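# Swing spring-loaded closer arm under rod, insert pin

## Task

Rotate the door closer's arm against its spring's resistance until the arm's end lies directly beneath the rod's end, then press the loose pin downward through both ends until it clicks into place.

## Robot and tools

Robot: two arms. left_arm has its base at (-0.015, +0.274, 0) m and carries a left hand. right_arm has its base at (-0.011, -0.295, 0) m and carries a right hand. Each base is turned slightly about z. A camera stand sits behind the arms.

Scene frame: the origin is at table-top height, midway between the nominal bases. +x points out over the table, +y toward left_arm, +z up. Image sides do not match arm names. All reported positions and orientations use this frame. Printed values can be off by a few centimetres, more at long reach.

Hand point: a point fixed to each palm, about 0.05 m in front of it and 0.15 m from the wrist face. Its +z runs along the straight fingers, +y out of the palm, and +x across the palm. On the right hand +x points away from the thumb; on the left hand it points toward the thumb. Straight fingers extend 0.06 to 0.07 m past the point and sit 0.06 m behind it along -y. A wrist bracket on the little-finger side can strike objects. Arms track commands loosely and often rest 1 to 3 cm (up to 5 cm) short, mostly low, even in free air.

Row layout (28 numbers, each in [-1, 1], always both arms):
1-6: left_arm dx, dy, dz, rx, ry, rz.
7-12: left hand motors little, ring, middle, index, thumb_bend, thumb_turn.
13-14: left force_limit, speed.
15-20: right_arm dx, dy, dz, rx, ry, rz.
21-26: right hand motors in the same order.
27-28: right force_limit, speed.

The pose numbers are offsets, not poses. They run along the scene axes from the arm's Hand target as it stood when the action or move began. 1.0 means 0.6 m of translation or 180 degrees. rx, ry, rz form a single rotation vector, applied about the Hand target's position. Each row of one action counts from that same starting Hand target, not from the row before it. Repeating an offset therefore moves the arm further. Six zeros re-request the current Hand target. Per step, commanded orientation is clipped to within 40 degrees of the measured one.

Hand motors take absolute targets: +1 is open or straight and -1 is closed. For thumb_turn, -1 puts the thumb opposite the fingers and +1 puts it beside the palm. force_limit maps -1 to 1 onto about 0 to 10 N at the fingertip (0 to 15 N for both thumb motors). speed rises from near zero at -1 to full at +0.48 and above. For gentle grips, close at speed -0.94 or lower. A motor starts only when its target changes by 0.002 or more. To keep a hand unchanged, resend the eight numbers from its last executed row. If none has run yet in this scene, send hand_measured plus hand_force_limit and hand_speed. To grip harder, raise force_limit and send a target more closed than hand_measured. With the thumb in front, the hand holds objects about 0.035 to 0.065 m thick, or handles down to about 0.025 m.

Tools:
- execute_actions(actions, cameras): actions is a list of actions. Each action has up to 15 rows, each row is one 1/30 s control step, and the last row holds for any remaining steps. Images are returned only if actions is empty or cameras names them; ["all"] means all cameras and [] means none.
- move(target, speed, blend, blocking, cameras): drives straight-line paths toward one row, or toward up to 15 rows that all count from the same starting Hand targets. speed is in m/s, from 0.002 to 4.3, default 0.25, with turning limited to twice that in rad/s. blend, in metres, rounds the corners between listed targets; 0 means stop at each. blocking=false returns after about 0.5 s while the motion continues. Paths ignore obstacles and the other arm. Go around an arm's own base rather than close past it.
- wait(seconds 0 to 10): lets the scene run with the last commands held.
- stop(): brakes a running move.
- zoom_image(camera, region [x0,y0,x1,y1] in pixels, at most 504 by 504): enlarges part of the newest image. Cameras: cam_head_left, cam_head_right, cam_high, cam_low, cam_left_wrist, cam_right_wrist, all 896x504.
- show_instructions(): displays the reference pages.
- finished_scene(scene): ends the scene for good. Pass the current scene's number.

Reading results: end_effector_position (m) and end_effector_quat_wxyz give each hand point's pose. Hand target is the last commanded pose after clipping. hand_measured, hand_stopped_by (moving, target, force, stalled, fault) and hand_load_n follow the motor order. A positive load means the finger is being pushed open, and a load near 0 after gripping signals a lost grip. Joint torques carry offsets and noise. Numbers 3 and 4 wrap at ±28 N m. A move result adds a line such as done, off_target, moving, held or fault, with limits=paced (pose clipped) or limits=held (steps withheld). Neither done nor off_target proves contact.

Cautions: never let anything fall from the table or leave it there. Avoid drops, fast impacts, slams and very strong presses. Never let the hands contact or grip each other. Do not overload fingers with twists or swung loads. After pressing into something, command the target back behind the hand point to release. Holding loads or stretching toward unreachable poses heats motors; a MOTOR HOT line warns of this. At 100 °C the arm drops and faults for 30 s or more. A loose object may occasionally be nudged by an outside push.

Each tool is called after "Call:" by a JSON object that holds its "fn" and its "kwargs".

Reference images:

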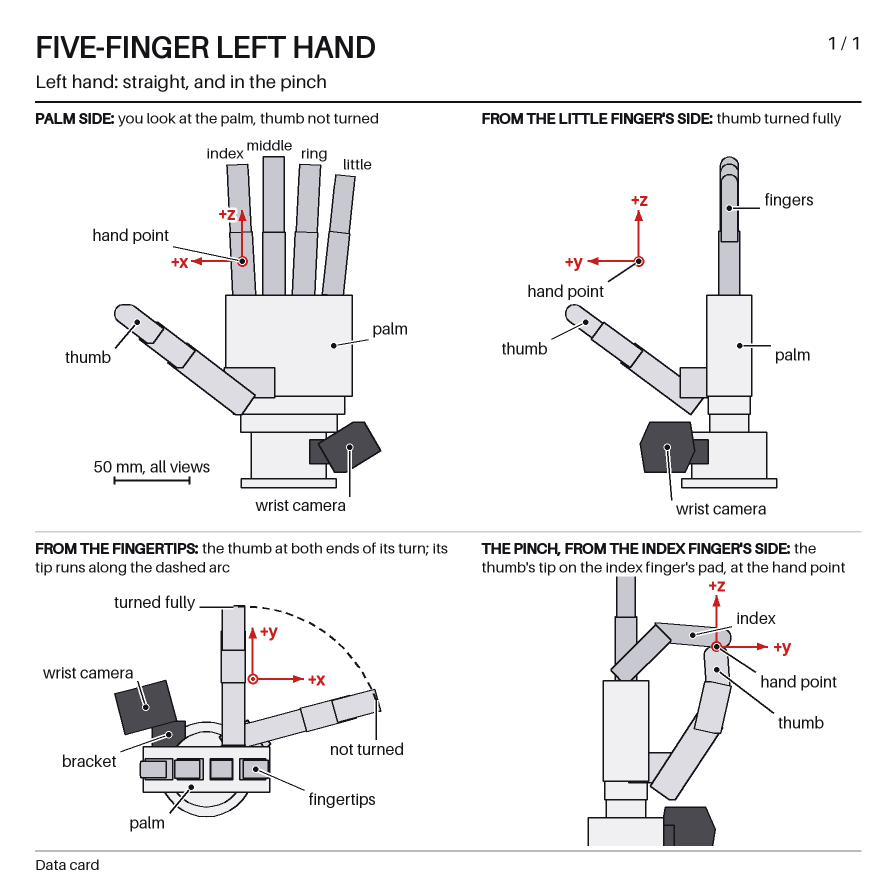

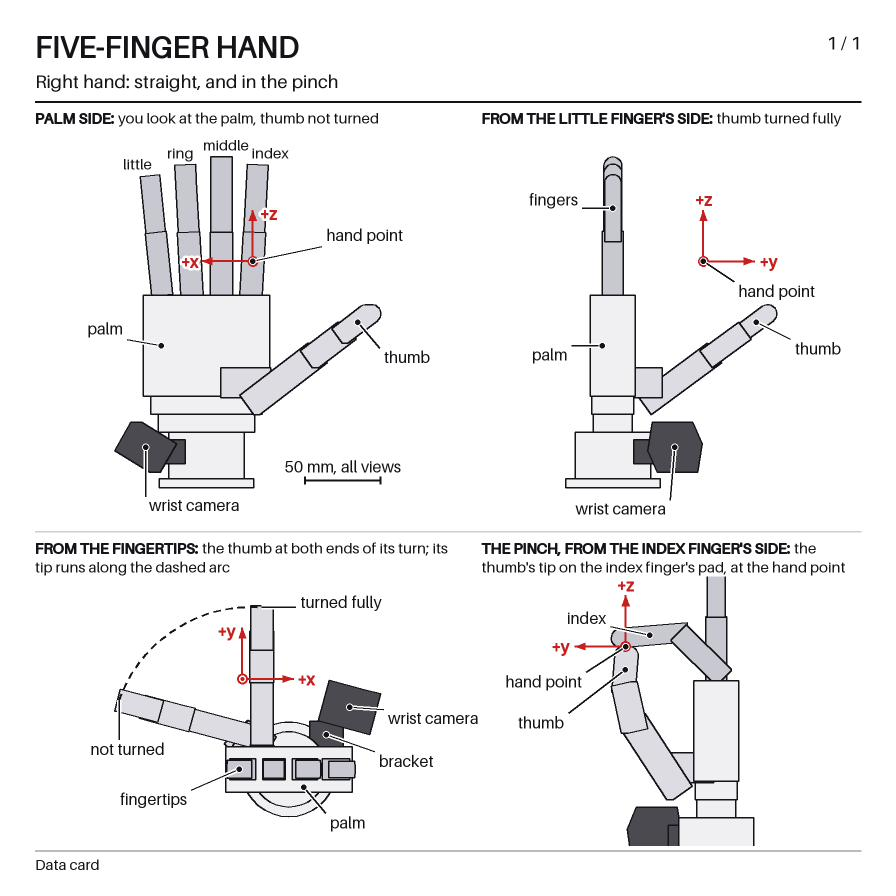

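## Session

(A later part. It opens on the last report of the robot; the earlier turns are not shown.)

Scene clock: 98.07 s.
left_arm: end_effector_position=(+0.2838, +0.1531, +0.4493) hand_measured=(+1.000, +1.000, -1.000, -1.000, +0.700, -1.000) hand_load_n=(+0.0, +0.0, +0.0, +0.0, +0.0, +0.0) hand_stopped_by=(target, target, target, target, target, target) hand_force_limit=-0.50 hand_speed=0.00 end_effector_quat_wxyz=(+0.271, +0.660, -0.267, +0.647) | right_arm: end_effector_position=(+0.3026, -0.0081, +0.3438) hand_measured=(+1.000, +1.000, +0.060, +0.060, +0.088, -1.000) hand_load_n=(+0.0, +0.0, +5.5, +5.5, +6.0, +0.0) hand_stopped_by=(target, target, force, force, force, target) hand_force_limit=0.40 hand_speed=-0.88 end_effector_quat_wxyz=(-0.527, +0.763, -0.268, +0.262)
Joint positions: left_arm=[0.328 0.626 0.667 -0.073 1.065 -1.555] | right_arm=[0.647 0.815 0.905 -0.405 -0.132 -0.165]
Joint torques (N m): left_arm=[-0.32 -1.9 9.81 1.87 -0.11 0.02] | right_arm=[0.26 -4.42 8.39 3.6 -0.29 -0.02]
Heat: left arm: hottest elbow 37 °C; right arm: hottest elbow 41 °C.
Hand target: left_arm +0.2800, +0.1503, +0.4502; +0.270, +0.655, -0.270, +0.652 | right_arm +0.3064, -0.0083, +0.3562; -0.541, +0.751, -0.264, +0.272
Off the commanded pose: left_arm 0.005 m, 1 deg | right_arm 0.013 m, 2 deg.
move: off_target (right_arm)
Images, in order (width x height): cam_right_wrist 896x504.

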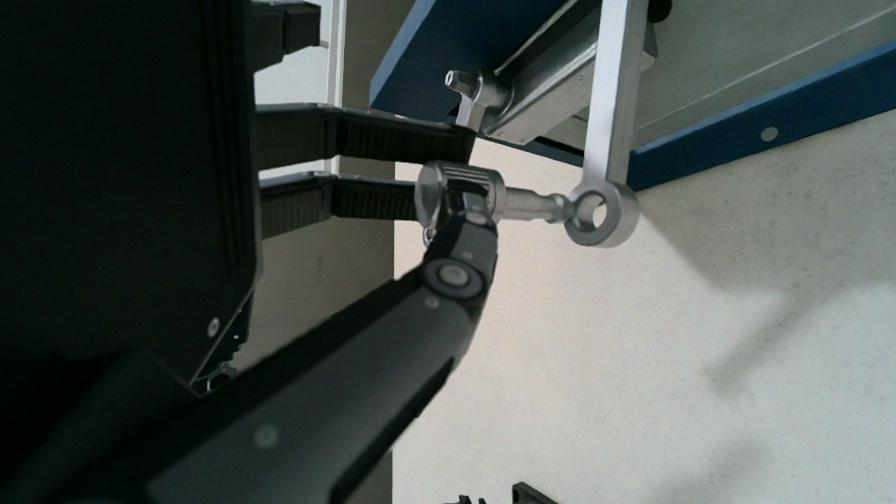

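Call:
{"fn": "move", "kwargs": {"target": [[0,0,0,0,0,0,1,1,-1,-1,0.7,-1,-0.5,0.0,0.0,0.0,0.077,0,0,0,1,1,-0.05,-0.05,-0.05,-1,0.4,-0.88],[0,0,0,0,0,0,1,1,-1,-1,0.7,-1,-0.5,0.0,0.001,-0.0095,0.077,0,0,0,1,1,-0.05,-0.05,-0.05,-1,0.4,-0.88]], "speed": 0.06, "cameras": ["cam_right_wrist","cam_left_wrist"]}}

Call:
{"fn": "zoom_image", "kwargs": {"camera": "cam_right_wrist", "region": [480, 150, 640, 290]}}

Scene clock: 101.87 s.
left_arm: end_effector_position=(+0.2838, +0.1531, +0.4493) hand_measured=(+1.000, +1.000, -1.000, -1.000, +0.700, -1.000) hand_load_n=(+0.0, +0.0, +0.0, +0.0, +0.0, -0.5) hand_stopped_by=(target, target, target, target, target, target) hand_force_limit=-0.50 hand_speed=0.00 end_effector_quat_wxyz=(+0.271, +0.660, -0.267, +0.647) | right_arm: end_effector_position=(+0.3004, -0.0156, +0.3567) hand_measured=(+1.000, +1.000, +0.060, +0.060, +0.088, -1.000) hand_load_n=(+0.0, +0.0, +5.5, +6.0, +6.0, +0.5) hand_stopped_by=(target, target, force, force, force, target) hand_force_limit=0.40 hand_speed=-0.88 end_effector_quat_wxyz=(-0.519, +0.769, -0.275, +0.254)
Joint positions: left_arm=[0.328 0.626 0.667 -0.073 1.065 -1.555] | right_arm=[0.628 0.815 0.955 -0.483 -0.149 -0.165]
Joint torques (N m): left_arm=[0.03 -1.9 9.7 1.65 -0.1 0] | right_arm=[0.26 -3.78 13.37 1.85 -0.33 -0.06]
Heat: left arm: hottest elbow 38 °C; right arm: hottest elbow 42 °C.
Hand target: left_arm +0.2800, +0.1503, +0.4502; +0.270, +0.655, -0.270, +0.652 | right_arm +0.3070, -0.0140, +0.4025; -0.541, +0.751, -0.263, +0.272
Off the commanded pose: left_arm 0.005 m, 1 deg | right_arm 0.046 m, 4 deg.
move: off_target (right_arm)
Images, in order (width x height): cam_left_wrist 896x504, cam_right_wrist 896x504.

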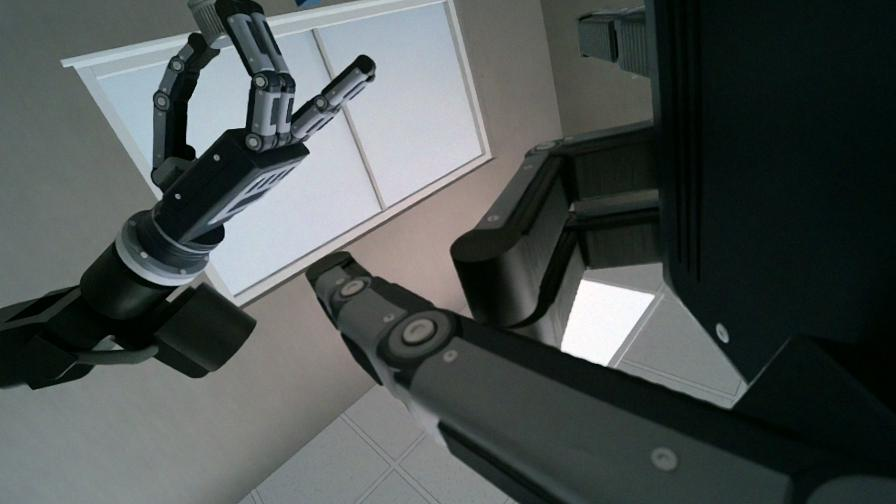

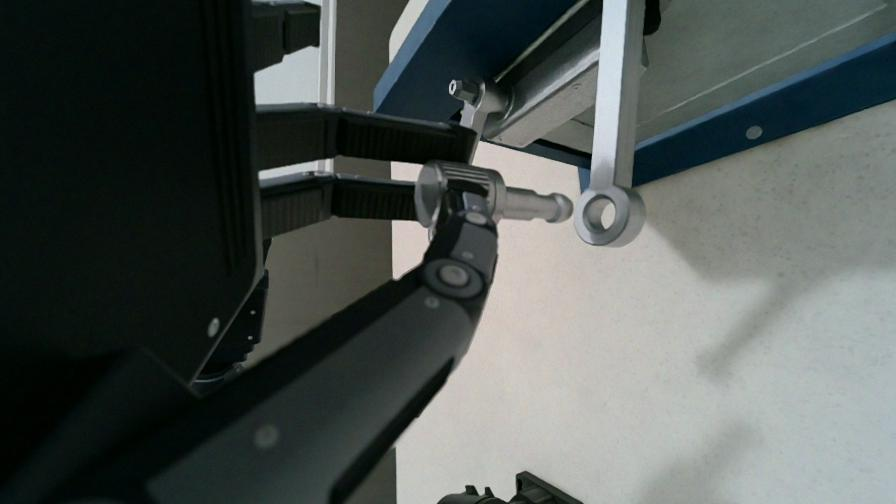

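Scaled by 3.150.

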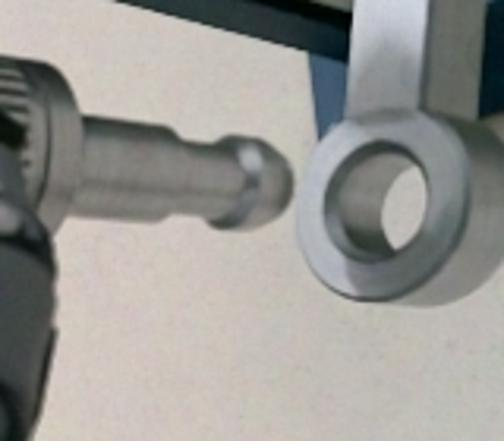

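Call:
{"fn": "move", "kwargs": {"target": [0,0,0,0,0,0,1,1,-1,-1,0.7,-1,-0.5,0.0,-0.0065,-0.0025,-0.070,0,0,0,1,1,-0.05,-0.05,-0.05,-1,0.4,-0.88], "speed": 0.08, "cameras": ["cam_right_wrist"]}}

Call:
{"fn": "zoom_image", "kwargs": {"camera": "cam_right_wrist", "region": [480, 150, 640, 290]}}

Scene clock: 105.17 s.
left_arm: end_effector_position=(+0.2838, +0.1531, +0.4493) hand_measured=(+1.000, +1.000, -1.000, -1.000, +0.700, -1.000) hand_load_n=(+0.0, -0.5, +0.0, +0.0, +0.0, +0.0) hand_stopped_by=(target, target, target, target, target, target) hand_force_limit=-0.50 hand_speed=0.00 end_effector_quat_wxyz=(+0.271, +0.660, -0.267, +0.647) | right_arm: end_effector_position=(+0.3013, -0.0150, +0.3436) hand_measured=(+1.000, +1.000, +0.060, +0.060, +0.088, -1.000) hand_load_n=(+0.0, -0.5, +5.5, +5.5, +6.0, +0.5) hand_stopped_by=(target, target, force, force, force, target) hand_force_limit=0.40 hand_speed=-0.88 end_effector_quat_wxyz=(-0.524, +0.765, -0.272, +0.258)
Joint positions: left_arm=[0.328 0.626 0.667 -0.073 1.065 -1.555] | right_arm=[0.628 0.806 0.907 -0.428 -0.149 -0.165]
Joint torques (N m): left_arm=[-0.26 -1.49 9.74 2.02 -0.14 0.04] | right_arm=[0.44 -5.19 8.53 3.62 -0.2 -0.05]
Heat: left arm: hottest elbow 38 °C; right arm: hottest elbow 43 °C.
Hand target: left_arm +0.2800, +0.1503, +0.4502; +0.270, +0.655, -0.270, +0.652 | right_arm +0.3031, -0.0155, +0.3605; -0.541, +0.751, -0.263, +0.272
Off the commanded pose: left_arm 0.005 m, 1 deg | right_arm 0.017 m, 3 deg.
move: off_target (right_arm)
Images, in order (width x height): cam_right_wrist 896x504.

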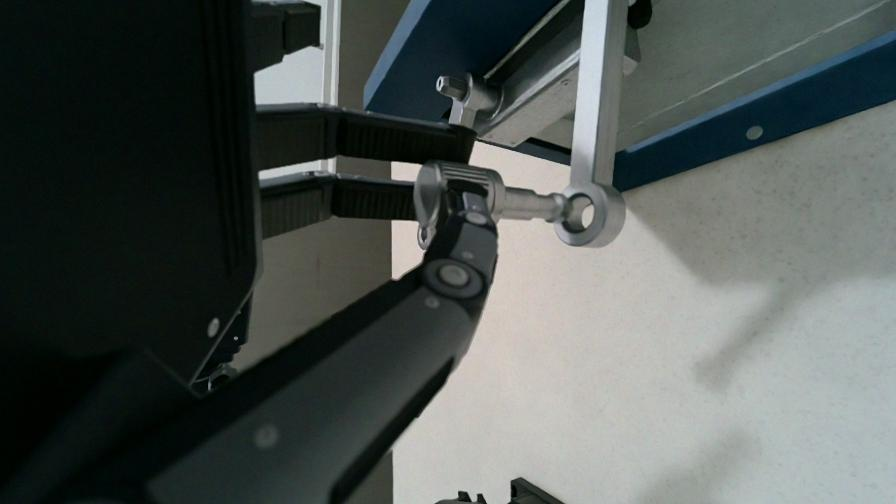

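Scaled by 3.150.

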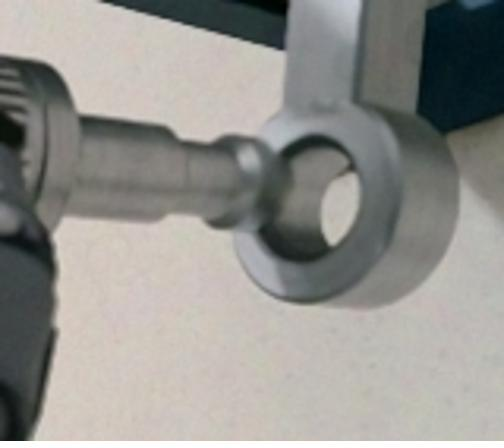

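Call:
{"fn": "move", "kwargs": {"target": [0,0,0,0,0,0,1,1,-1,-1,0.7,-1,-0.5,0.0,-0.003,-0.002,-0.010,0,0,0,1,1,-0.05,-0.05,-0.05,-1,0.4,-0.88], "speed": 0.05, "cameras": ["cam_right_wrist"]}}

Call:
{"fn": "zoom_image", "kwargs": {"camera": "cam_right_wrist", "region": [480, 150, 640, 290]}}

Scene clock: 106.70 s.
left_arm: end_effector_position=(+0.2838, +0.1531, +0.4493) hand_measured=(+1.000, +1.000, -1.000, -1.000, +0.700, -1.000) hand_load_n=(+0.0, +0.0, +0.5, +0.5, +0.0, +0.0) hand_stopped_by=(target, target, target, target, target, target) hand_force_limit=-0.50 hand_speed=0.00 end_effector_quat_wxyz=(+0.271, +0.660, -0.267, +0.647) | right_arm: end_effector_position=(+0.3000, -0.0159, +0.3432) hand_measured=(+1.000, +1.000, +0.060, +0.060, +0.088, -1.000) hand_load_n=(+0.0, +0.0, +5.5, +5.5, +6.0, +0.5) hand_stopped_by=(target, target, force, force, force, target) hand_force_limit=0.40 hand_speed=-0.88 end_effector_quat_wxyz=(-0.529, +0.761, -0.271, +0.261)
Joint positions: left_arm=[0.328 0.626 0.667 -0.073 1.065 -1.555] | right_arm=[0.628 0.794 0.892 -0.412 -0.149 -0.165]
Joint torques (N m): left_arm=[-0.09 -0.91 9.7 1.95 -0.11 0.04] | right_arm=[0.56 -4.72 8.2 3.32 -0.19 -0.05]
Heat: left arm: hottest elbow 38 °C; right arm: hottest elbow 43 °C.
Hand target: left_arm +0.2800, +0.1503, +0.4502; +0.270, +0.655, -0.270, +0.652 | right_arm +0.3013, -0.0167, +0.3544; -0.541, +0.751, -0.264, +0.272
Off the commanded pose: left_arm 0.005 m, 1 deg | right_arm 0.011 m, 2 deg.
move: off_target (right_arm)
Images, in order (width x height): cam_right_wrist 896x504.

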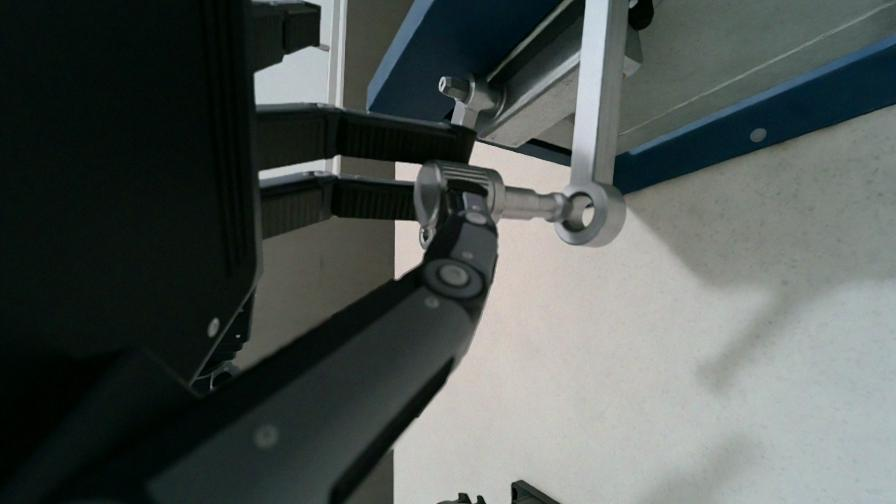

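Scaled by 3.150.

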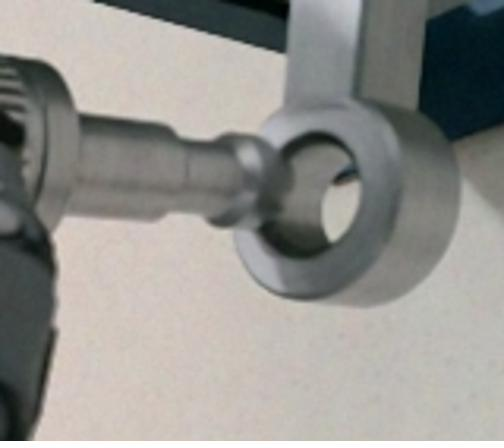

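Call:
{"fn": "move", "kwargs": {"target": [[0,0,0,0,0,0,1,1,-1,-1,0.7,-1,-0.5,0.0,0.0,0.0,0.068,0,0,0,1,1,-0.05,-0.05,-0.05,-1,0.4,-0.88],[0,0,0,0,0,0,1,1,-1,-1,0.7,-1,-0.5,0.0,0.002,-0.0085,0.068,0,0,0,1,1,-0.05,-0.05,-0.05,-1,0.4,-0.88]], "speed": 0.06, "cameras": ["cam_right_wrist"]}}

Call:
{"fn": "zoom_image", "kwargs": {"camera": "cam_right_wrist", "region": [480, 150, 640, 290]}}

Call:
{"fn": "move", "kwargs": {"target": [0,0,0,0,0,0,1,1,-1,-1,0.7,-1,-0.5,0.0,-0.001,0.0,-0.070,0,0,0,1,1,-0.05,-0.05,-0.05,-1,0.4,-0.88], "speed": 0.08, "cameras": ["cam_right_wrist"]}}

Call:
{"fn": "zoom_image", "kwargs": {"camera": "cam_right_wrist", "region": [480, 150, 640, 290]}}

Scene clock: 109.90 s.
left_arm: end_effector_position=(+0.2838, +0.1531, +0.4493) hand_measured=(+1.000, +1.000, -1.000, -1.000, +0.700, -1.000) hand_load_n=(+0.0, +0.0, +0.0, +0.0, +0.0, -0.5) hand_stopped_by=(target, target, target, target, target, target) hand_force_limit=-0.50 hand_speed=0.00 end_effector_quat_wxyz=(+0.271, +0.660, -0.267, +0.647) | right_arm: end_effector_position=(+0.2962, -0.0227, +0.3455) hand_measured=(+1.000, +1.000, +0.060, +0.060, +0.088, -1.000) hand_load_n=(+0.0, +0.0, +5.5, +5.5, +6.5, +0.5) hand_stopped_by=(target, target, force, force, force, target) hand_force_limit=0.40 hand_speed=-0.88 end_effector_quat_wxyz=(-0.517, +0.770, -0.278, +0.251)
Joint positions: left_arm=[0.328 0.626 0.667 -0.073 1.065 -1.555] | right_arm=[0.613 0.794 0.921 -0.479 -0.163 -0.165]
Joint torques (N m): left_arm=[-0.09 -2.08 9.8 2.04 -0.15 0] | right_arm=[0.03 -4.25 13.53 1.84 -0.33 -0.11]
Heat: left arm: hottest elbow 38 °C; right arm: hottest elbow 44 °C.
Hand target: left_arm +0.2800, +0.1503, +0.4502; +0.270, +0.655, -0.270, +0.652 | right_arm +0.3024, -0.0218, +0.3951; -0.541, +0.751, -0.263, +0.272
Off the commanded pose: left_arm 0.005 m, 1 deg | right_arm 0.050 m, 5 deg.
move: off_target (right_arm)
Images, in order (width x height): cam_right_wrist 896x504.

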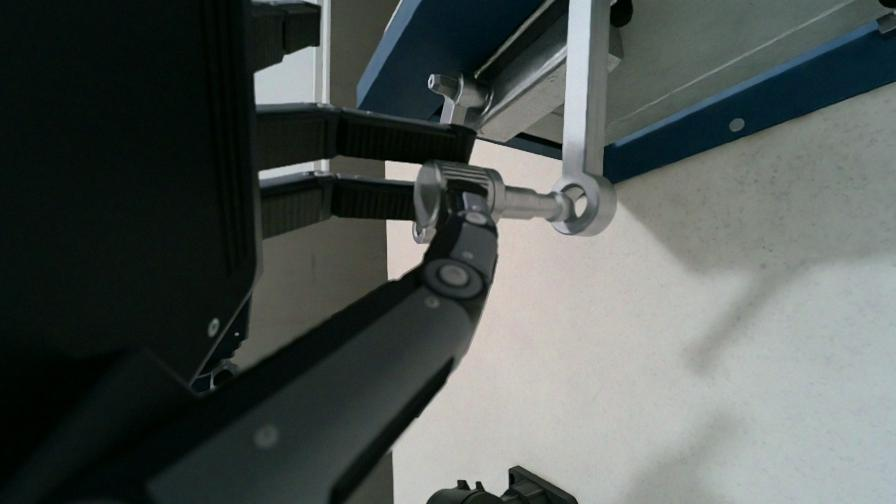

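Scaled by 3.150.

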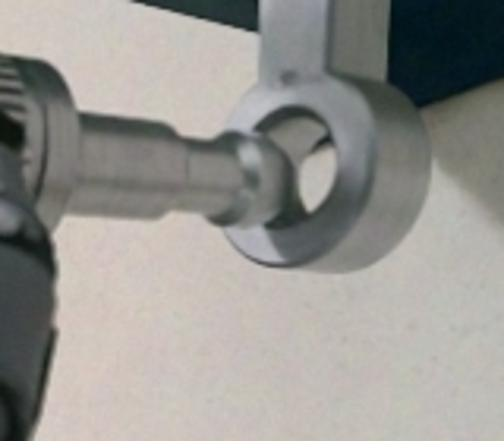

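Scene clock: 111.03 s.
left_arm: end_effector_position=(+0.2838, +0.1531, +0.4493) hand_measured=(+1.000, +1.000, -1.000, -1.000, +0.700, -1.000) hand_load_n=(+0.0, +0.0, +0.0, +0.0, +0.0, +0.0) hand_stopped_by=(target, target, target, target, target, target) hand_force_limit=-0.50 hand_speed=0.00 end_effector_quat_wxyz=(+0.271, +0.660, -0.267, +0.647) | right_arm: end_effector_position=(+0.2985, -0.0212, +0.3344) hand_measured=(+1.000, +1.000, +0.060, +0.060, +0.088, -1.000) hand_load_n=(+0.0, +0.0, +5.5, +5.5, +6.0, +0.5) hand_stopped_by=(target, target, force, force, force, target) hand_force_limit=0.40 hand_speed=-0.88 end_effector_quat_wxyz=(-0.523, +0.765, -0.275, +0.255)
Joint positions: left_arm=[0.328 0.626 0.667 -0.073 1.065 -1.555] | right_arm=[0.613 0.789 0.878 -0.422 -0.163 -0.165]
Joint torques (N m): left_arm=[-0.26 -1.38 9.65 1.98 -0.09 0] | right_arm=[0.32 -4.89 8.66 3.54 -0.31 -0.11]
Heat: left arm: hottest elbow 38 °C; right arm: hottest elbow 44 °C.
Hand target: left_arm +0.2800, +0.1503, +0.4502; +0.270, +0.655, -0.270, +0.652 | right_arm +0.3018, -0.0218, +0.3531; -0.541, +0.751, -0.263, +0.272
Off the commanded pose: left_arm 0.005 m, 1 deg | right_arm 0.019 m, 4 deg.
move: off_target (right_arm)
Images, in order (width x height): cam_right_wrist 896x504.

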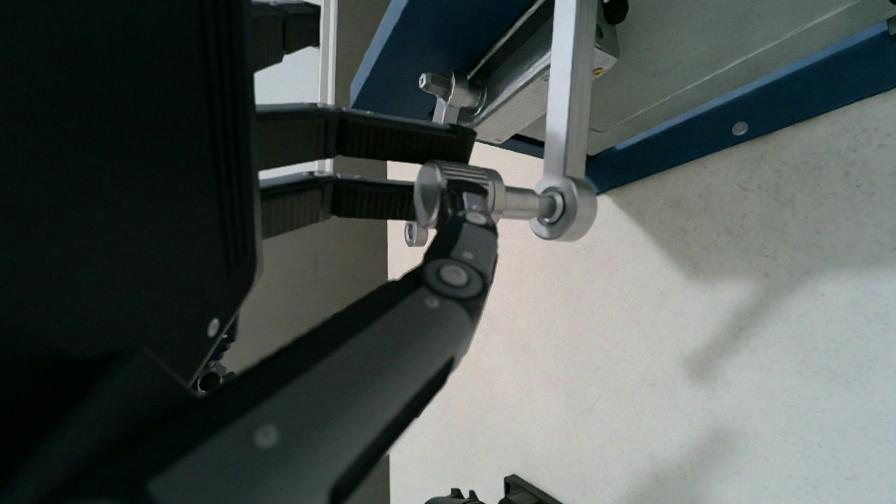

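Scaled by 3.150.

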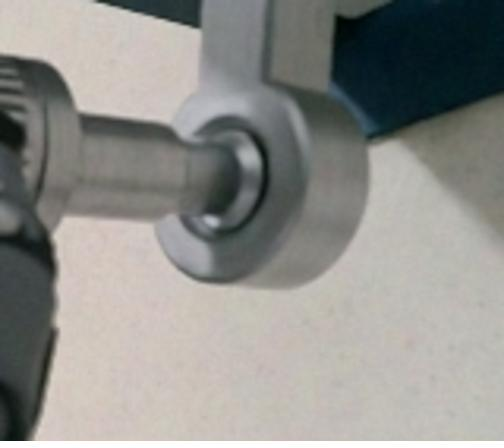

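Call:
{"fn": "execute_actions", "kwargs": {"actions": [], "cameras": ["cam_right_wrist","cam_left_wrist"]}}

Scene clock: 113.00 s.
left_arm: end_effector_position=(+0.2838, +0.1531, +0.4493) hand_measured=(+1.000, +1.000, -1.000, -1.000, +0.700, -1.000) hand_load_n=(+0.0, +0.0, +0.0, +0.0, +0.0, +0.0) hand_stopped_by=(target, target, target, target, target, target) hand_force_limit=-0.50 hand_speed=0.00 end_effector_quat_wxyz=(+0.271, +0.660, -0.267, +0.647) | right_arm: end_effector_position=(+0.2986, -0.0211, +0.3345) hand_measured=(+1.000, +1.000, +0.060, +0.060, +0.088, -1.000) hand_load_n=(+0.0, +0.0, +5.5, +5.5, +6.0, +0.5) hand_stopped_by=(target, target, force, force, force, target) hand_force_limit=0.40 hand_speed=-0.88 end_effector_quat_wxyz=(-0.523, +0.765, -0.275, +0.255)
Joint positions: left_arm=[0.328 0.626 0.667 -0.073 1.065 -1.555] | right_arm=[0.613 0.789 0.878 -0.421 -0.163 -0.165]
Joint velocities: within noise
Joint torques (N m): left_arm=[-0.56 -1.61 9.73 1.99 -0.12 0.01] | right_arm=[0.26 -4.78 8.66 3.52 -0.31 -0.1]
Heat: left arm: hottest elbow 38 °C; right arm: hottest elbow 43 °C.
Hand target: left_arm +0.2800, +0.1503, +0.4502; +0.270, +0.655, -0.270, +0.652 | right_arm +0.3018, -0.0218, +0.3531; -0.541, +0.751, -0.263, +0.272
Off the commanded pose: left_arm 0.005 m, 1 deg | right_arm 0.019 m, 3 deg.
Images, in order (width x height): cam_left_wrist 896x504, cam_right_wrist 896x504.

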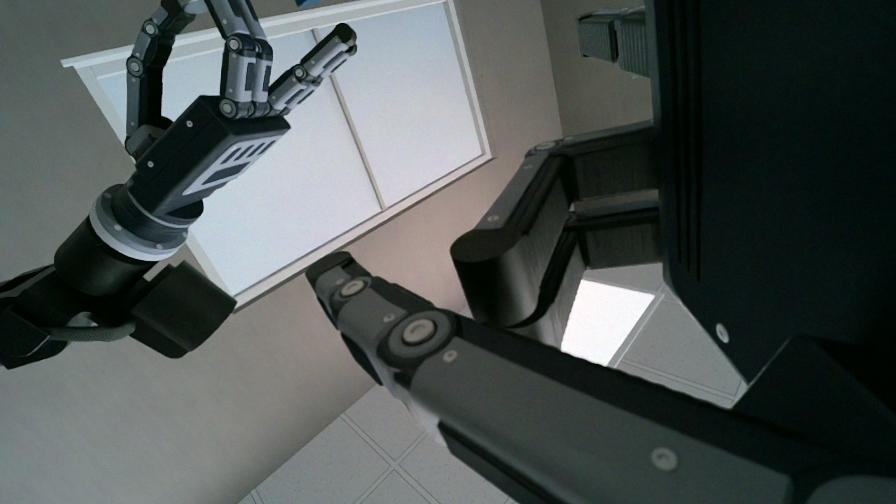

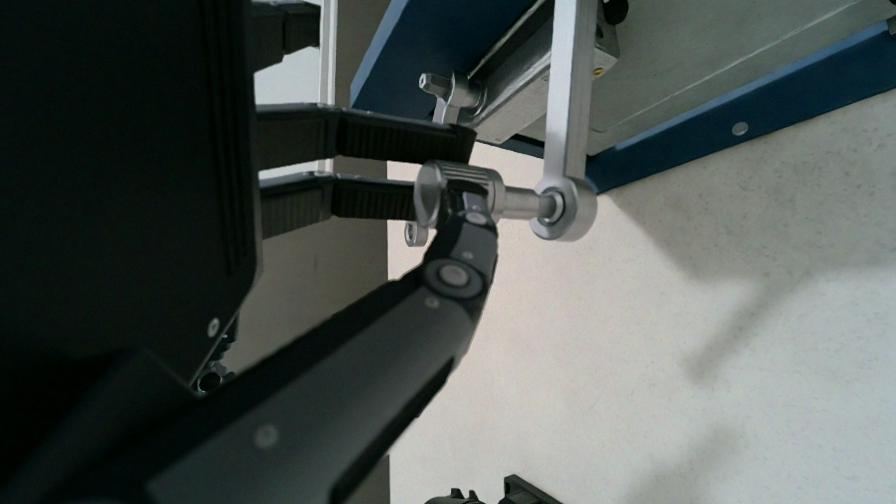

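Call:
{"fn": "move", "kwargs": {"target": [[0,0,0,0,0,0,1,1,-1,-1,0.7,-1,-0.5,0.0,0.0045,0.015,-0.012,0,0,0,1,1,-0.05,-0.05,-0.05,-1,0.4,-0.88],[0,0,0,0,0,0,1,1,-1,-1,0.7,-1,-0.5,0.0,0.0115,0.0305,-0.015,0,0,0,1,1,-0.05,-0.05,-0.05,-1,0.4,-0.88]], "speed": 0.03, "cameras": ["cam_right_wrist"]}}

Scene clock: 115.27 s.
left_arm: end_effector_position=(+0.2838, +0.1531, +0.4493) hand_measured=(+1.000, +1.000, -1.000, -1.000, +0.700, -1.000) hand_load_n=(+0.0, +0.0, +0.0, +0.0, +0.0, -0.5) hand_stopped_by=(target, target, target, target, target, target) hand_force_limit=-0.50 hand_speed=0.00 end_effector_quat_wxyz=(+0.271, +0.660, -0.267, +0.647) | right_arm: end_effector_position=(+0.3036, -0.0100, +0.3315) hand_measured=(+1.000, +1.000, +0.060, +0.060, +0.088, -1.000) hand_load_n=(+0.0, +0.0, +5.5, +5.5, +6.0, +0.5) hand_stopped_by=(target, target, force, force, force, target) hand_force_limit=0.40 hand_speed=-0.88 end_effector_quat_wxyz=(-0.527, +0.761, -0.270, +0.264)
Joint positions: left_arm=[0.328 0.626 0.667 -0.073 1.065 -1.555] | right_arm=[0.643 0.81 0.868 -0.371 -0.13 -0.165]
Joint torques (N m): left_arm=[-0.56 -1.08 9.91 2.09 -0.06 0.01] | right_arm=[1.26 -2.67 9.05 3.69 -0.06 0.03]
Heat: left arm: hottest elbow 38 °C; right arm: hottest elbow 43 °C.
Hand target: left_arm +0.2800, +0.1503, +0.4502; +0.270, +0.655, -0.270, +0.652 | right_arm +0.3088, -0.0036, +0.3442; -0.541, +0.751, -0.263, +0.272
Off the commanded pose: left_arm 0.005 m, 1 deg | right_arm 0.015 m, 2 deg.
move: off_target (right_arm)
Images, in order (width x height): cam_right_wrist 896x504.

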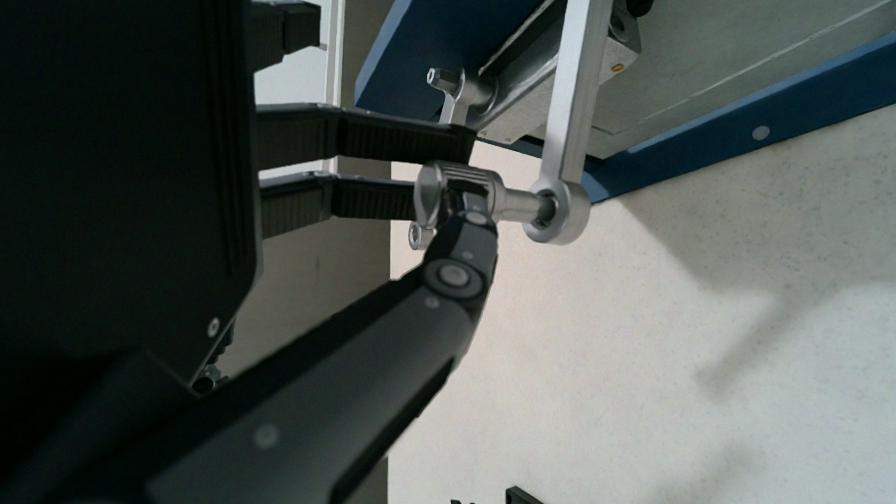

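Call:
{"fn": "move", "kwargs": {"target": [[0,0,0,0,0,0,1,1,-1,-1,0.7,-1,-0.5,0.0,0.0085,0.0202,0.001,0,0,0,1,1,-0.05,-0.05,-0.05,-1,0.4,-0.88],[0,0,0,0,0,0,1,1,-1,-1,0.7,-1,-0.5,0.0,0.017,0.0368,0.0025,0,0,0,1,1,-0.05,-0.05,-0.05,-1,0.4,-0.88]], "speed": 0.03, "cameras": ["cam_right_wrist","cam_left_wrist","cam_high"]}}

Scene clock: 117.43 s.
left_arm: end_effector_position=(+0.2838, +0.1531, +0.4493) hand_measured=(+1.000, +1.000, -1.000, -1.000, +0.700, -1.000) hand_load_n=(+0.0, +0.0, +0.0, +0.0, +0.0, -0.5) hand_stopped_by=(target, target, target, target, target, target) hand_force_limit=-0.50 hand_speed=0.00 end_effector_quat_wxyz=(+0.271, +0.660, -0.267, +0.647) | right_arm: end_effector_position=(+0.3103, +0.0072, +0.3172) hand_measured=(+1.000, +1.000, +0.060, +0.060, +0.088, -1.000) hand_load_n=(+0.0, +0.0, +5.5, +5.5, +6.0, +0.5) hand_stopped_by=(target, target, force, force, force, target) hand_force_limit=0.40 hand_speed=-0.88 end_effector_quat_wxyz=(-0.519, +0.768, -0.268, +0.263)
Joint positions: left_arm=[0.328 0.626 0.667 -0.073 1.065 -1.555] | right_arm=[0.683 0.864 0.868 -0.335 -0.091 -0.165]
Joint torques (N m): left_arm=[-0.91 -1.26 9.59 2.17 -0.09 0.06] | right_arm=[1.55 -3.31 11.3 3.32 -0.1 0.15]
Heat: left arm: hottest elbow 38 °C; right arm: hottest elbow 43 °C.
Hand target: left_arm +0.2800, +0.1503, +0.4502; +0.270, +0.655, -0.270, +0.652 | right_arm +0.3190, +0.0185, +0.3457; -0.541, +0.751, -0.263, +0.273
Off the commanded pose: left_arm 0.005 m, 1 deg | right_arm 0.032 m, 3 deg.
move: off_target (right_arm)
Images, in order (width x height): cam_high 896x504, cam_left_wrist 896x504, cam_right_wrist 896x504.

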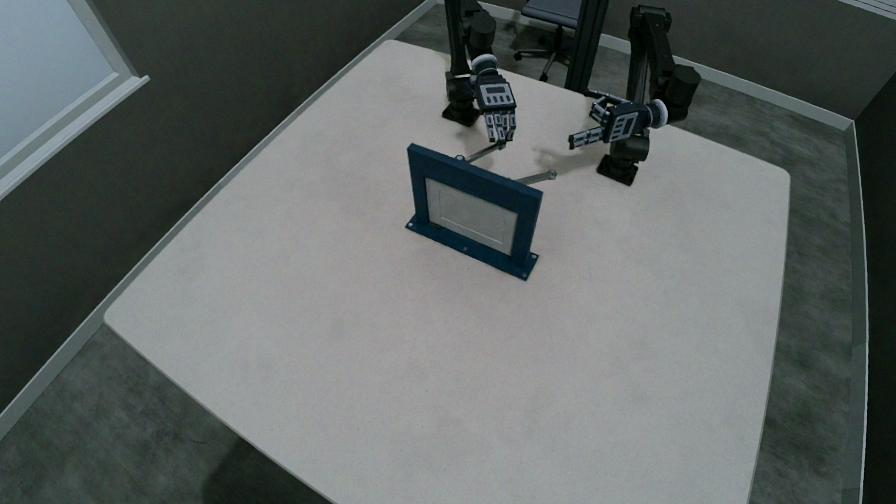

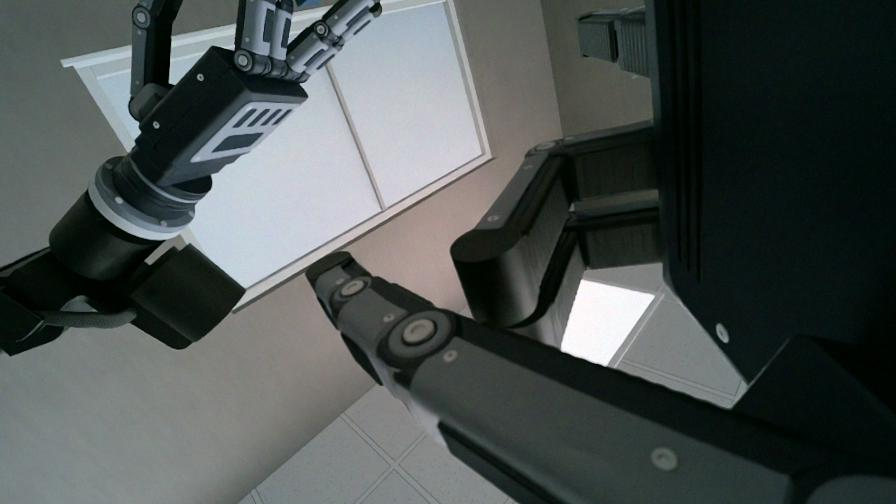

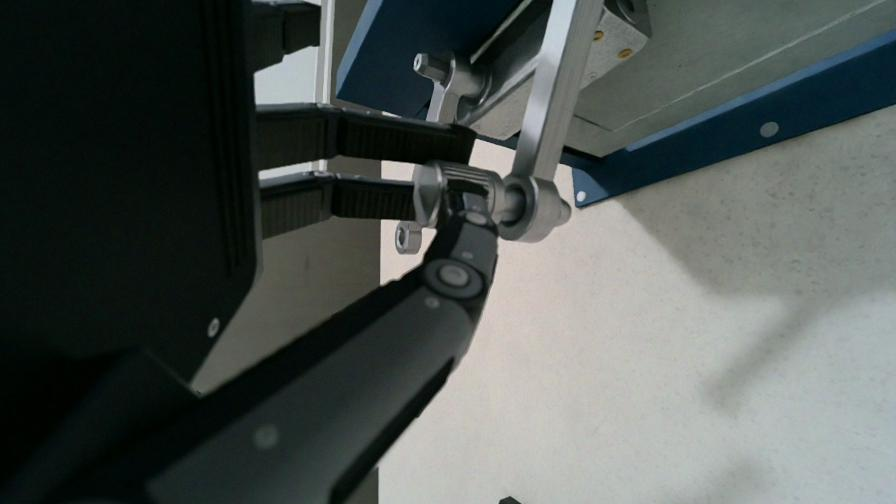

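Call:
{"fn": "move", "kwargs": {"target": [0,0,0,0,0,0,1,1,-1,-1,0.7,-1,-0.5,0.0,0.0,0.0,0.015,0,0,0,1,1,-0.05,-0.05,-0.05,-1,0.4,-0.88], "speed": 0.03}}

Call:
{"fn": "wait", "kwargs": {"seconds": 0.2}}

Scene clock: 118.70 s.
left_arm: end_effector_position=(+0.2838, +0.1531, +0.4493) hand_measured=(+1.000, +1.000, -1.000, -1.000, +0.700, -1.000) hand_load_n=(+0.0, +0.0, +0.0, +0.0, +0.0, -0.5) hand_stopped_by=(target, target, target, target, target, target) hand_force_limit=-0.50 hand_speed=0.00 end_effector_quat_wxyz=(+0.271, +0.660, -0.267, +0.647) | right_arm: end_effector_position=(+0.3102, +0.0073, +0.3171) hand_measured=(+1.000, +1.000, +0.060, +0.060, +0.088, -1.000) hand_load_n=(+0.0, +0.0, +5.5, +5.5, +6.5, +0.5) hand_stopped_by=(target, target, force, force, force, target) hand_force_limit=0.40 hand_speed=-0.88 end_effector_quat_wxyz=(-0.519, +0.768, -0.268, +0.263)
Joint positions: left_arm=[0.328 0.626 0.667 -0.073 1.065 -1.555] | right_arm=[0.683 0.864 0.868 -0.335 -0.091 -0.165]
Joint torques (N m): left_arm=[-0.44 -1.96 9.85 2.04 -0.11 0] | right_arm=[1.2 -3.37 12.82 2.41 -0.08 0.13]
Heat: left arm: hottest elbow 38 °C; right arm: hottest elbow 43 °C.
Hand target: left_arm +0.2800, +0.1503, +0.4502; +0.270, +0.655, -0.270, +0.652 | right_arm +0.3189, +0.0186, +0.3546; -0.541, +0.751, -0.263, +0.272
Off the commanded pose: left_arm 0.005 m, 1 deg | right_arm 0.040 m, 3 deg.
move: off_target (right_arm)

Scene clock: 118.90 s.
left_arm: end_effector_position=(+0.2838, +0.1531, +0.4493) hand_measured=(+1.000, +1.000, -1.000, -1.000, +0.700, -1.000) hand_load_n=(+0.0, +0.0, +0.0, +0.0, -0.5, -0.5) hand_stopped_by=(target, target, target, target, target, target) hand_force_limit=-0.50 hand_speed=0.00 end_effector_quat_wxyz=(+0.271, +0.660, -0.267, +0.647) | right_arm: end_effector_position=(+0.3102, +0.0073, +0.3171) hand_measured=(+1.000, +1.000, +0.060, +0.060, +0.088, -1.000) hand_load_n=(+0.0, -0.5, +5.0, +6.0, +6.0, +0.5) hand_stopped_by=(target, target, force, force, force, target) hand_force_limit=0.40 hand_speed=-0.88 end_effector_quat_wxyz=(-0.519, +0.768, -0.268, +0.263)
Joint positions: left_arm=[0.328 0.626 0.667 -0.073 1.065 -1.555] | right_arm=[0.683 0.864 0.868 -0.335 -0.091 -0.165]
Joint torques (N m): left_arm=[-0.56 -1.2 9.92 2.06 -0.11 0.06] | right_arm=[1.14 -2.96 12.82 2.4 -0.09 0.13]
Heat: left arm: hottest elbow 38 °C; right arm: hottest elbow 43 °C.
Hand target: left_arm +0.2800, +0.1503, +0.4502; +0.270, +0.655, -0.270, +0.652 | right_arm +0.3189, +0.0186, +0.3546; -0.541, +0.751, -0.263, +0.272
Off the commanded pose: left_arm 0.005 m, 1 deg | right_arm 0.040 m, 3 deg.
wait: 0.20 s; at rest by 0.17 s

Call:
{"fn": "move", "kwargs": {"target": [0,0,0,0,0,0,1,1,-1,-1,0.7,-1,-0.5,0.0,0.0,0.0,0.015,0,0,0,1,1,-0.05,-0.05,-0.05,-1,0.4,-0.88], "speed": 0.03, "cameras": ["cam_right_wrist"]}}

Scene clock: 120.20 s.
left_arm: end_effector_position=(+0.2838, +0.1531, +0.4493) hand_measured=(+1.000, +1.000, -1.000, -1.000, +0.700, -1.000) hand_load_n=(+0.0, +0.0, +0.0, +0.0, +0.0, +0.0) hand_stopped_by=(target, target, target, target, target, target) hand_force_limit=-0.50 hand_speed=0.00 end_effector_quat_wxyz=(+0.271, +0.660, -0.267, +0.647) | right_arm: end_effector_position=(+0.3104, +0.0073, +0.3176) hand_measured=(+1.000, +1.000, +0.060, +0.060, +0.088, -1.000) hand_load_n=(+0.0, +0.0, +5.0, +5.5, +6.5, +0.5) hand_stopped_by=(target, target, force, force, force, target) hand_force_limit=0.40 hand_speed=-0.88 end_effector_quat_wxyz=(-0.517, +0.770, -0.269, +0.262)
Joint positions: left_arm=[0.328 0.626 0.667 -0.073 1.065 -1.555] | right_arm=[0.683 0.867 0.875 -0.344 -0.091 -0.165]
Joint torques (N m): left_arm=[-0.79 -2.14 9.73 2.26 -0.11 0.06] | right_arm=[0.97 -3.66 13.96 1.88 -0.1 0.12]
Heat: left arm: hottest elbow 38 °C; right arm: hottest elbow 43 °C.
Hand target: left_arm +0.2800, +0.1503, +0.4502; +0.270, +0.655, -0.270, +0.652 | right_arm +0.3189, +0.0185, +0.3637; -0.541, +0.751, -0.263, +0.272
Off the commanded pose: left_arm 0.005 m, 1 deg | right_arm 0.048 m, 4 deg.
move: off_target (right_arm)
Images, in order (width x height): cam_right_wrist 896x504.

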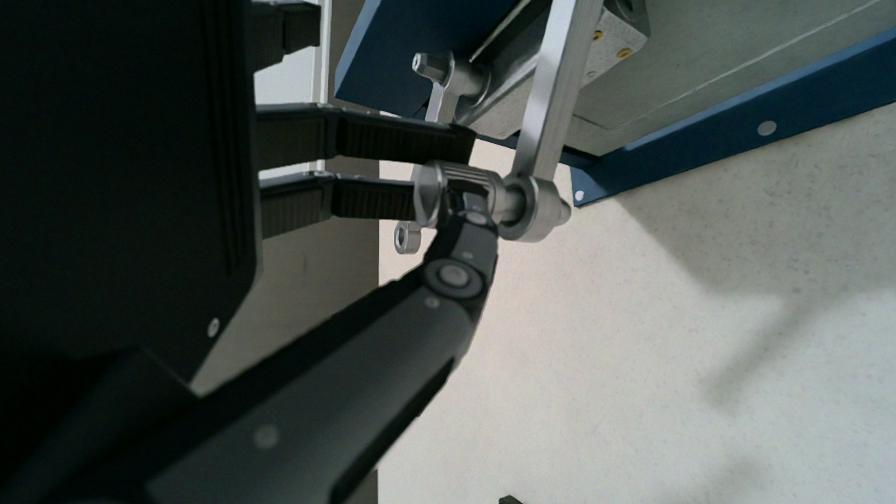

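Call:
{"fn": "move", "kwargs": {"target": [0,0,0,0,0,0,1,1,-1,-1,0.7,-1,-0.5,0.0,0.003,0.004,0.0,0,0,0,1,1,-0.05,-0.05,-0.05,-1,0.4,-0.88], "speed": 0.03}}

Scene clock: 121.60 s.
left_arm: end_effector_position=(+0.2838, +0.1531, +0.4493) hand_measured=(+1.000, +1.000, -1.000, -1.000, +0.700, -1.000) hand_load_n=(+0.0, +0.0, +0.0, +0.0, +0.0, -0.5) hand_stopped_by=(target, target, target, target, target, target) hand_force_limit=-0.50 hand_speed=0.00 end_effector_quat_wxyz=(+0.271, +0.660, -0.267, +0.647) | right_arm: end_effector_position=(+0.3116, +0.0092, +0.3175) hand_measured=(+1.000, +1.000, +0.060, +0.060, +0.088, -1.000) hand_load_n=(+0.0, +0.0, +5.0, +6.0, +6.5, +0.5) hand_stopped_by=(target, target, force, force, force, target) hand_force_limit=0.40 hand_speed=-0.88 end_effector_quat_wxyz=(-0.516, +0.770, -0.269, +0.261)
Joint positions: left_arm=[0.328 0.626 0.667 -0.073 1.065 -1.555] | right_arm=[0.685 0.875 0.88 -0.344 -0.089 -0.165]
Joint torques (N m): left_arm=[-0.79 -1.38 9.88 2.07 -0.13 0.11] | right_arm=[1.32 -3.72 13.87 2.06 -0.06 0.15]
Heat: left arm: hottest elbow 38 °C; right arm: hottest elbow 44 °C.
Hand target: left_arm +0.2800, +0.1503, +0.4502; +0.270, +0.655, -0.270, +0.652 | right_arm +0.3208, +0.0209, +0.3636; -0.541, +0.751, -0.263, +0.272
Off the commanded pose: left_arm 0.005 m, 1 deg | right_arm 0.048 m, 4 deg.
move: off_target (right_arm)

Call:
{"fn": "move", "kwargs": {"target": [0,0,0,0,0,0,1,1,-1,-1,0.7,-1,-0.5,0.0,0.002,0.004,0.006,0,0,0,1,1,-0.05,-0.05,-0.05,-1,0.4,-0.88], "speed": 0.03}}

Scene clock: 122.70 s.
left_arm: end_effector_position=(+0.2838, +0.1531, +0.4493) hand_measured=(+1.000, +1.000, -1.000, -1.000, +0.700, -1.000) hand_load_n=(+0.0, +0.0, +0.0, +0.0, +0.0, +0.0) hand_stopped_by=(target, target, target, target, target, target) hand_force_limit=-0.50 hand_speed=0.00 end_effector_quat_wxyz=(+0.271, +0.660, -0.267, +0.647) | right_arm: end_effector_position=(+0.3127, +0.0114, +0.3180) hand_measured=(+1.000, +1.000, +0.060, +0.060, +0.088, -1.000) hand_load_n=(+0.0, +0.0, +5.0, +5.5, +6.5, +0.5) hand_stopped_by=(target, target, force, force, force, target) hand_force_limit=0.40 hand_speed=-0.88 end_effector_quat_wxyz=(-0.514, +0.772, -0.269, +0.261)
Joint positions: left_arm=[0.328 0.626 0.667 -0.073 1.065 -1.555] | right_arm=[0.689 0.883 0.888 -0.348 -0.085 -0.164]
Joint torques (N m): left_arm=[0.03 -1.67 9.74 1.95 -0.08 0.04] | right_arm=[1.32 -3.84 14.09 1.96 -0.09 0.16]
Heat: left arm: hottest elbow 38 °C; right arm: hottest elbow 44 °C.
Hand target: left_arm +0.2800, +0.1503, +0.4502; +0.270, +0.655, -0.270, +0.652 | right_arm +0.3219, +0.0233, +0.3672; -0.541, +0.751, -0.263, +0.272
Off the commanded pose: left_arm 0.005 m, 1 deg | right_arm 0.051 m, 4 deg.
move: off_target (right_arm)

Call:
{"fn": "move", "kwargs": {"target": [0,0,0,0,0,0,1,1,-1,-1,0.7,-1,-0.5,0.0,0.0,0.0,0.008,0,0,0,1,1,-0.05,-0.05,-0.05,-1,0.4,-0.88], "speed": 0.03}}

Scene clock: 124.17 s.
left_arm: end_effector_position=(+0.2838, +0.1531, +0.4493) hand_measured=(+1.000, +1.000, -1.000, -1.000, +0.700, -1.000) hand_load_n=(+0.0, +0.0, +0.0, +0.0, +0.0, +0.0) hand_stopped_by=(target, target, target, target, target, target) hand_force_limit=-0.50 hand_speed=0.00 end_effector_quat_wxyz=(+0.271, +0.660, -0.267, +0.647) | right_arm: end_effector_position=(+0.3124, +0.0108, +0.3183) hand_measured=(+1.000, +1.000, +0.060, +0.060, +0.088, -1.000) hand_load_n=(+0.0, +0.0, +5.0, +5.5, +7.0, +0.5) hand_stopped_by=(target, target, force, force, force, target) hand_force_limit=0.40 hand_speed=-0.88 end_effector_quat_wxyz=(-0.511, +0.774, -0.270, +0.259)
Joint positions: left_arm=[0.328 0.626 0.667 -0.073 1.065 -1.555] | right_arm=[0.689 0.886 0.896 -0.363 -0.084 -0.164]
Joint torques (N m): left_arm=[-0.56 -2.26 9.88 2.18 -0.09 -0.03] | right_arm=[1.26 -4.07 14.46 2.1 -0.11 0.15]
Heat: left arm: hottest elbow 38 °C; right arm: hottest elbow 45 °C.
Hand target: left_arm +0.2800, +0.1503, +0.4502; +0.270, +0.655, -0.270, +0.652 | right_arm +0.3220, +0.0233, +0.3720; -0.541, +0.751, -0.263, +0.272
Off the commanded pose: left_arm 0.005 m, 1 deg | right_arm 0.056 m, 5 deg.
move: off_target (right_arm)

Call:
{"fn": "move", "kwargs": {"target": [0,0,0,0,0,0,1,1,-1,-1,0.7,-1,-0.5,0.0,-0.013,-0.008,0.004,0,0,0,1,1,-0.05,-0.05,-0.05,-1,0.4,-0.88], "speed": 0.03, "cameras": ["cam_right_wrist"]}}

Scene clock: 126.23 s.
left_arm: end_effector_position=(+0.2838, +0.1531, +0.4493) hand_measured=(+1.000, +1.000, -1.000, -1.000, +0.700, -1.000) hand_load_n=(+0.0, +0.0, +0.0, +0.0, +0.0, +0.0) hand_stopped_by=(target, target, target, target, target, target) hand_force_limit=-0.50 hand_speed=0.00 end_effector_quat_wxyz=(+0.271, +0.660, -0.267, +0.647) | right_arm: end_effector_position=(+0.3116, +0.0101, +0.3183) hand_measured=(+1.000, +1.000, +0.060, +0.060, +0.088, -1.000) hand_load_n=(+0.0, +0.0, +5.5, +5.5, +7.5, +0.0) hand_stopped_by=(target, target, force, force, force, target) hand_force_limit=0.40 hand_speed=-0.88 end_effector_quat_wxyz=(-0.508, +0.775, -0.272, +0.259)
Joint positions: left_arm=[0.328 0.626 0.667 -0.073 1.065 -1.555] | right_arm=[0.691 0.886 0.9 -0.374 -0.08 -0.164]
Joint torques (N m): left_arm=[-0.38 -2.49 9.63 2.02 -0.08 0.01] | right_arm=[1.38 -6.07 13.76 1.81 -0.16 0.15]
Heat: left arm: hottest elbow 38 °C; right arm: hottest elbow 45 °C.
Hand target: left_arm +0.2800, +0.1503, +0.4502; +0.270, +0.655, -0.270, +0.652 | right_arm +0.3142, +0.0186, +0.3745; -0.541, +0.751, -0.263, +0.273
Off the commanded pose: left_arm 0.005 m, 1 deg | right_arm 0.057 m, 5 deg.
move: off_target (right_arm)
Images, in order (width x height): cam_right_wrist 896x504.

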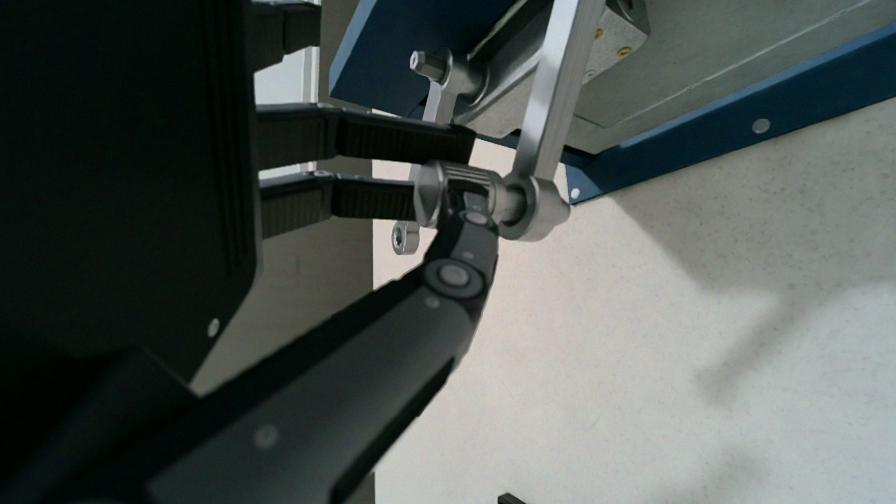

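Call:
{"fn": "move", "kwargs": {"target": [0,0,0,0,0,0,1,1,-1,-1,0.7,-1,-0.5,0.0,0.0,0.0,0.006,0,0,0,1,1,-0.05,-0.05,-0.05,-1,0.4,-0.88], "speed": 0.03}}

Scene clock: 127.57 s.
left_arm: end_effector_position=(+0.2838, +0.1531, +0.4493) hand_measured=(+1.000, +1.000, -1.000, -1.000, +0.700, -1.000) hand_load_n=(+0.0, +0.0, +0.0, +0.0, +0.0, +0.0) hand_stopped_by=(target, target, target, target, target, target) hand_force_limit=-0.50 hand_speed=0.00 end_effector_quat_wxyz=(+0.271, +0.660, -0.267, +0.647) | right_arm: end_effector_position=(+0.3107, +0.0089, +0.3186) hand_measured=(+1.000, +1.000, +0.060, +0.060, +0.088, -1.000) hand_load_n=(+0.0, +0.0, +6.0, +5.5, +7.5, -0.5) hand_stopped_by=(target, target, force, force, force, target) hand_force_limit=0.40 hand_speed=-0.88 end_effector_quat_wxyz=(-0.505, +0.777, -0.273, +0.258)
Joint positions: left_arm=[0.328 0.626 0.667 -0.073 1.065 -1.555] | right_arm=[0.691 0.884 0.904 -0.386 -0.078 -0.164]
Joint torques (N m): left_arm=[-0.62 -1.96 9.81 2.13 -0.16 -0.01] | right_arm=[1.32 -6.12 14.12 1.92 -0.21 0.15]
Heat: left arm: hottest elbow 38 °C; right arm: hottest elbow 45 °C.
Hand target: left_arm +0.2800, +0.1503, +0.4502; +0.270, +0.655, -0.270, +0.652 | right_arm +0.3141, +0.0186, +0.3782; -0.541, +0.751, -0.263, +0.272
Off the commanded pose: left_arm 0.005 m, 1 deg | right_arm 0.060 m, 5 deg.
move: off_target (right_arm)


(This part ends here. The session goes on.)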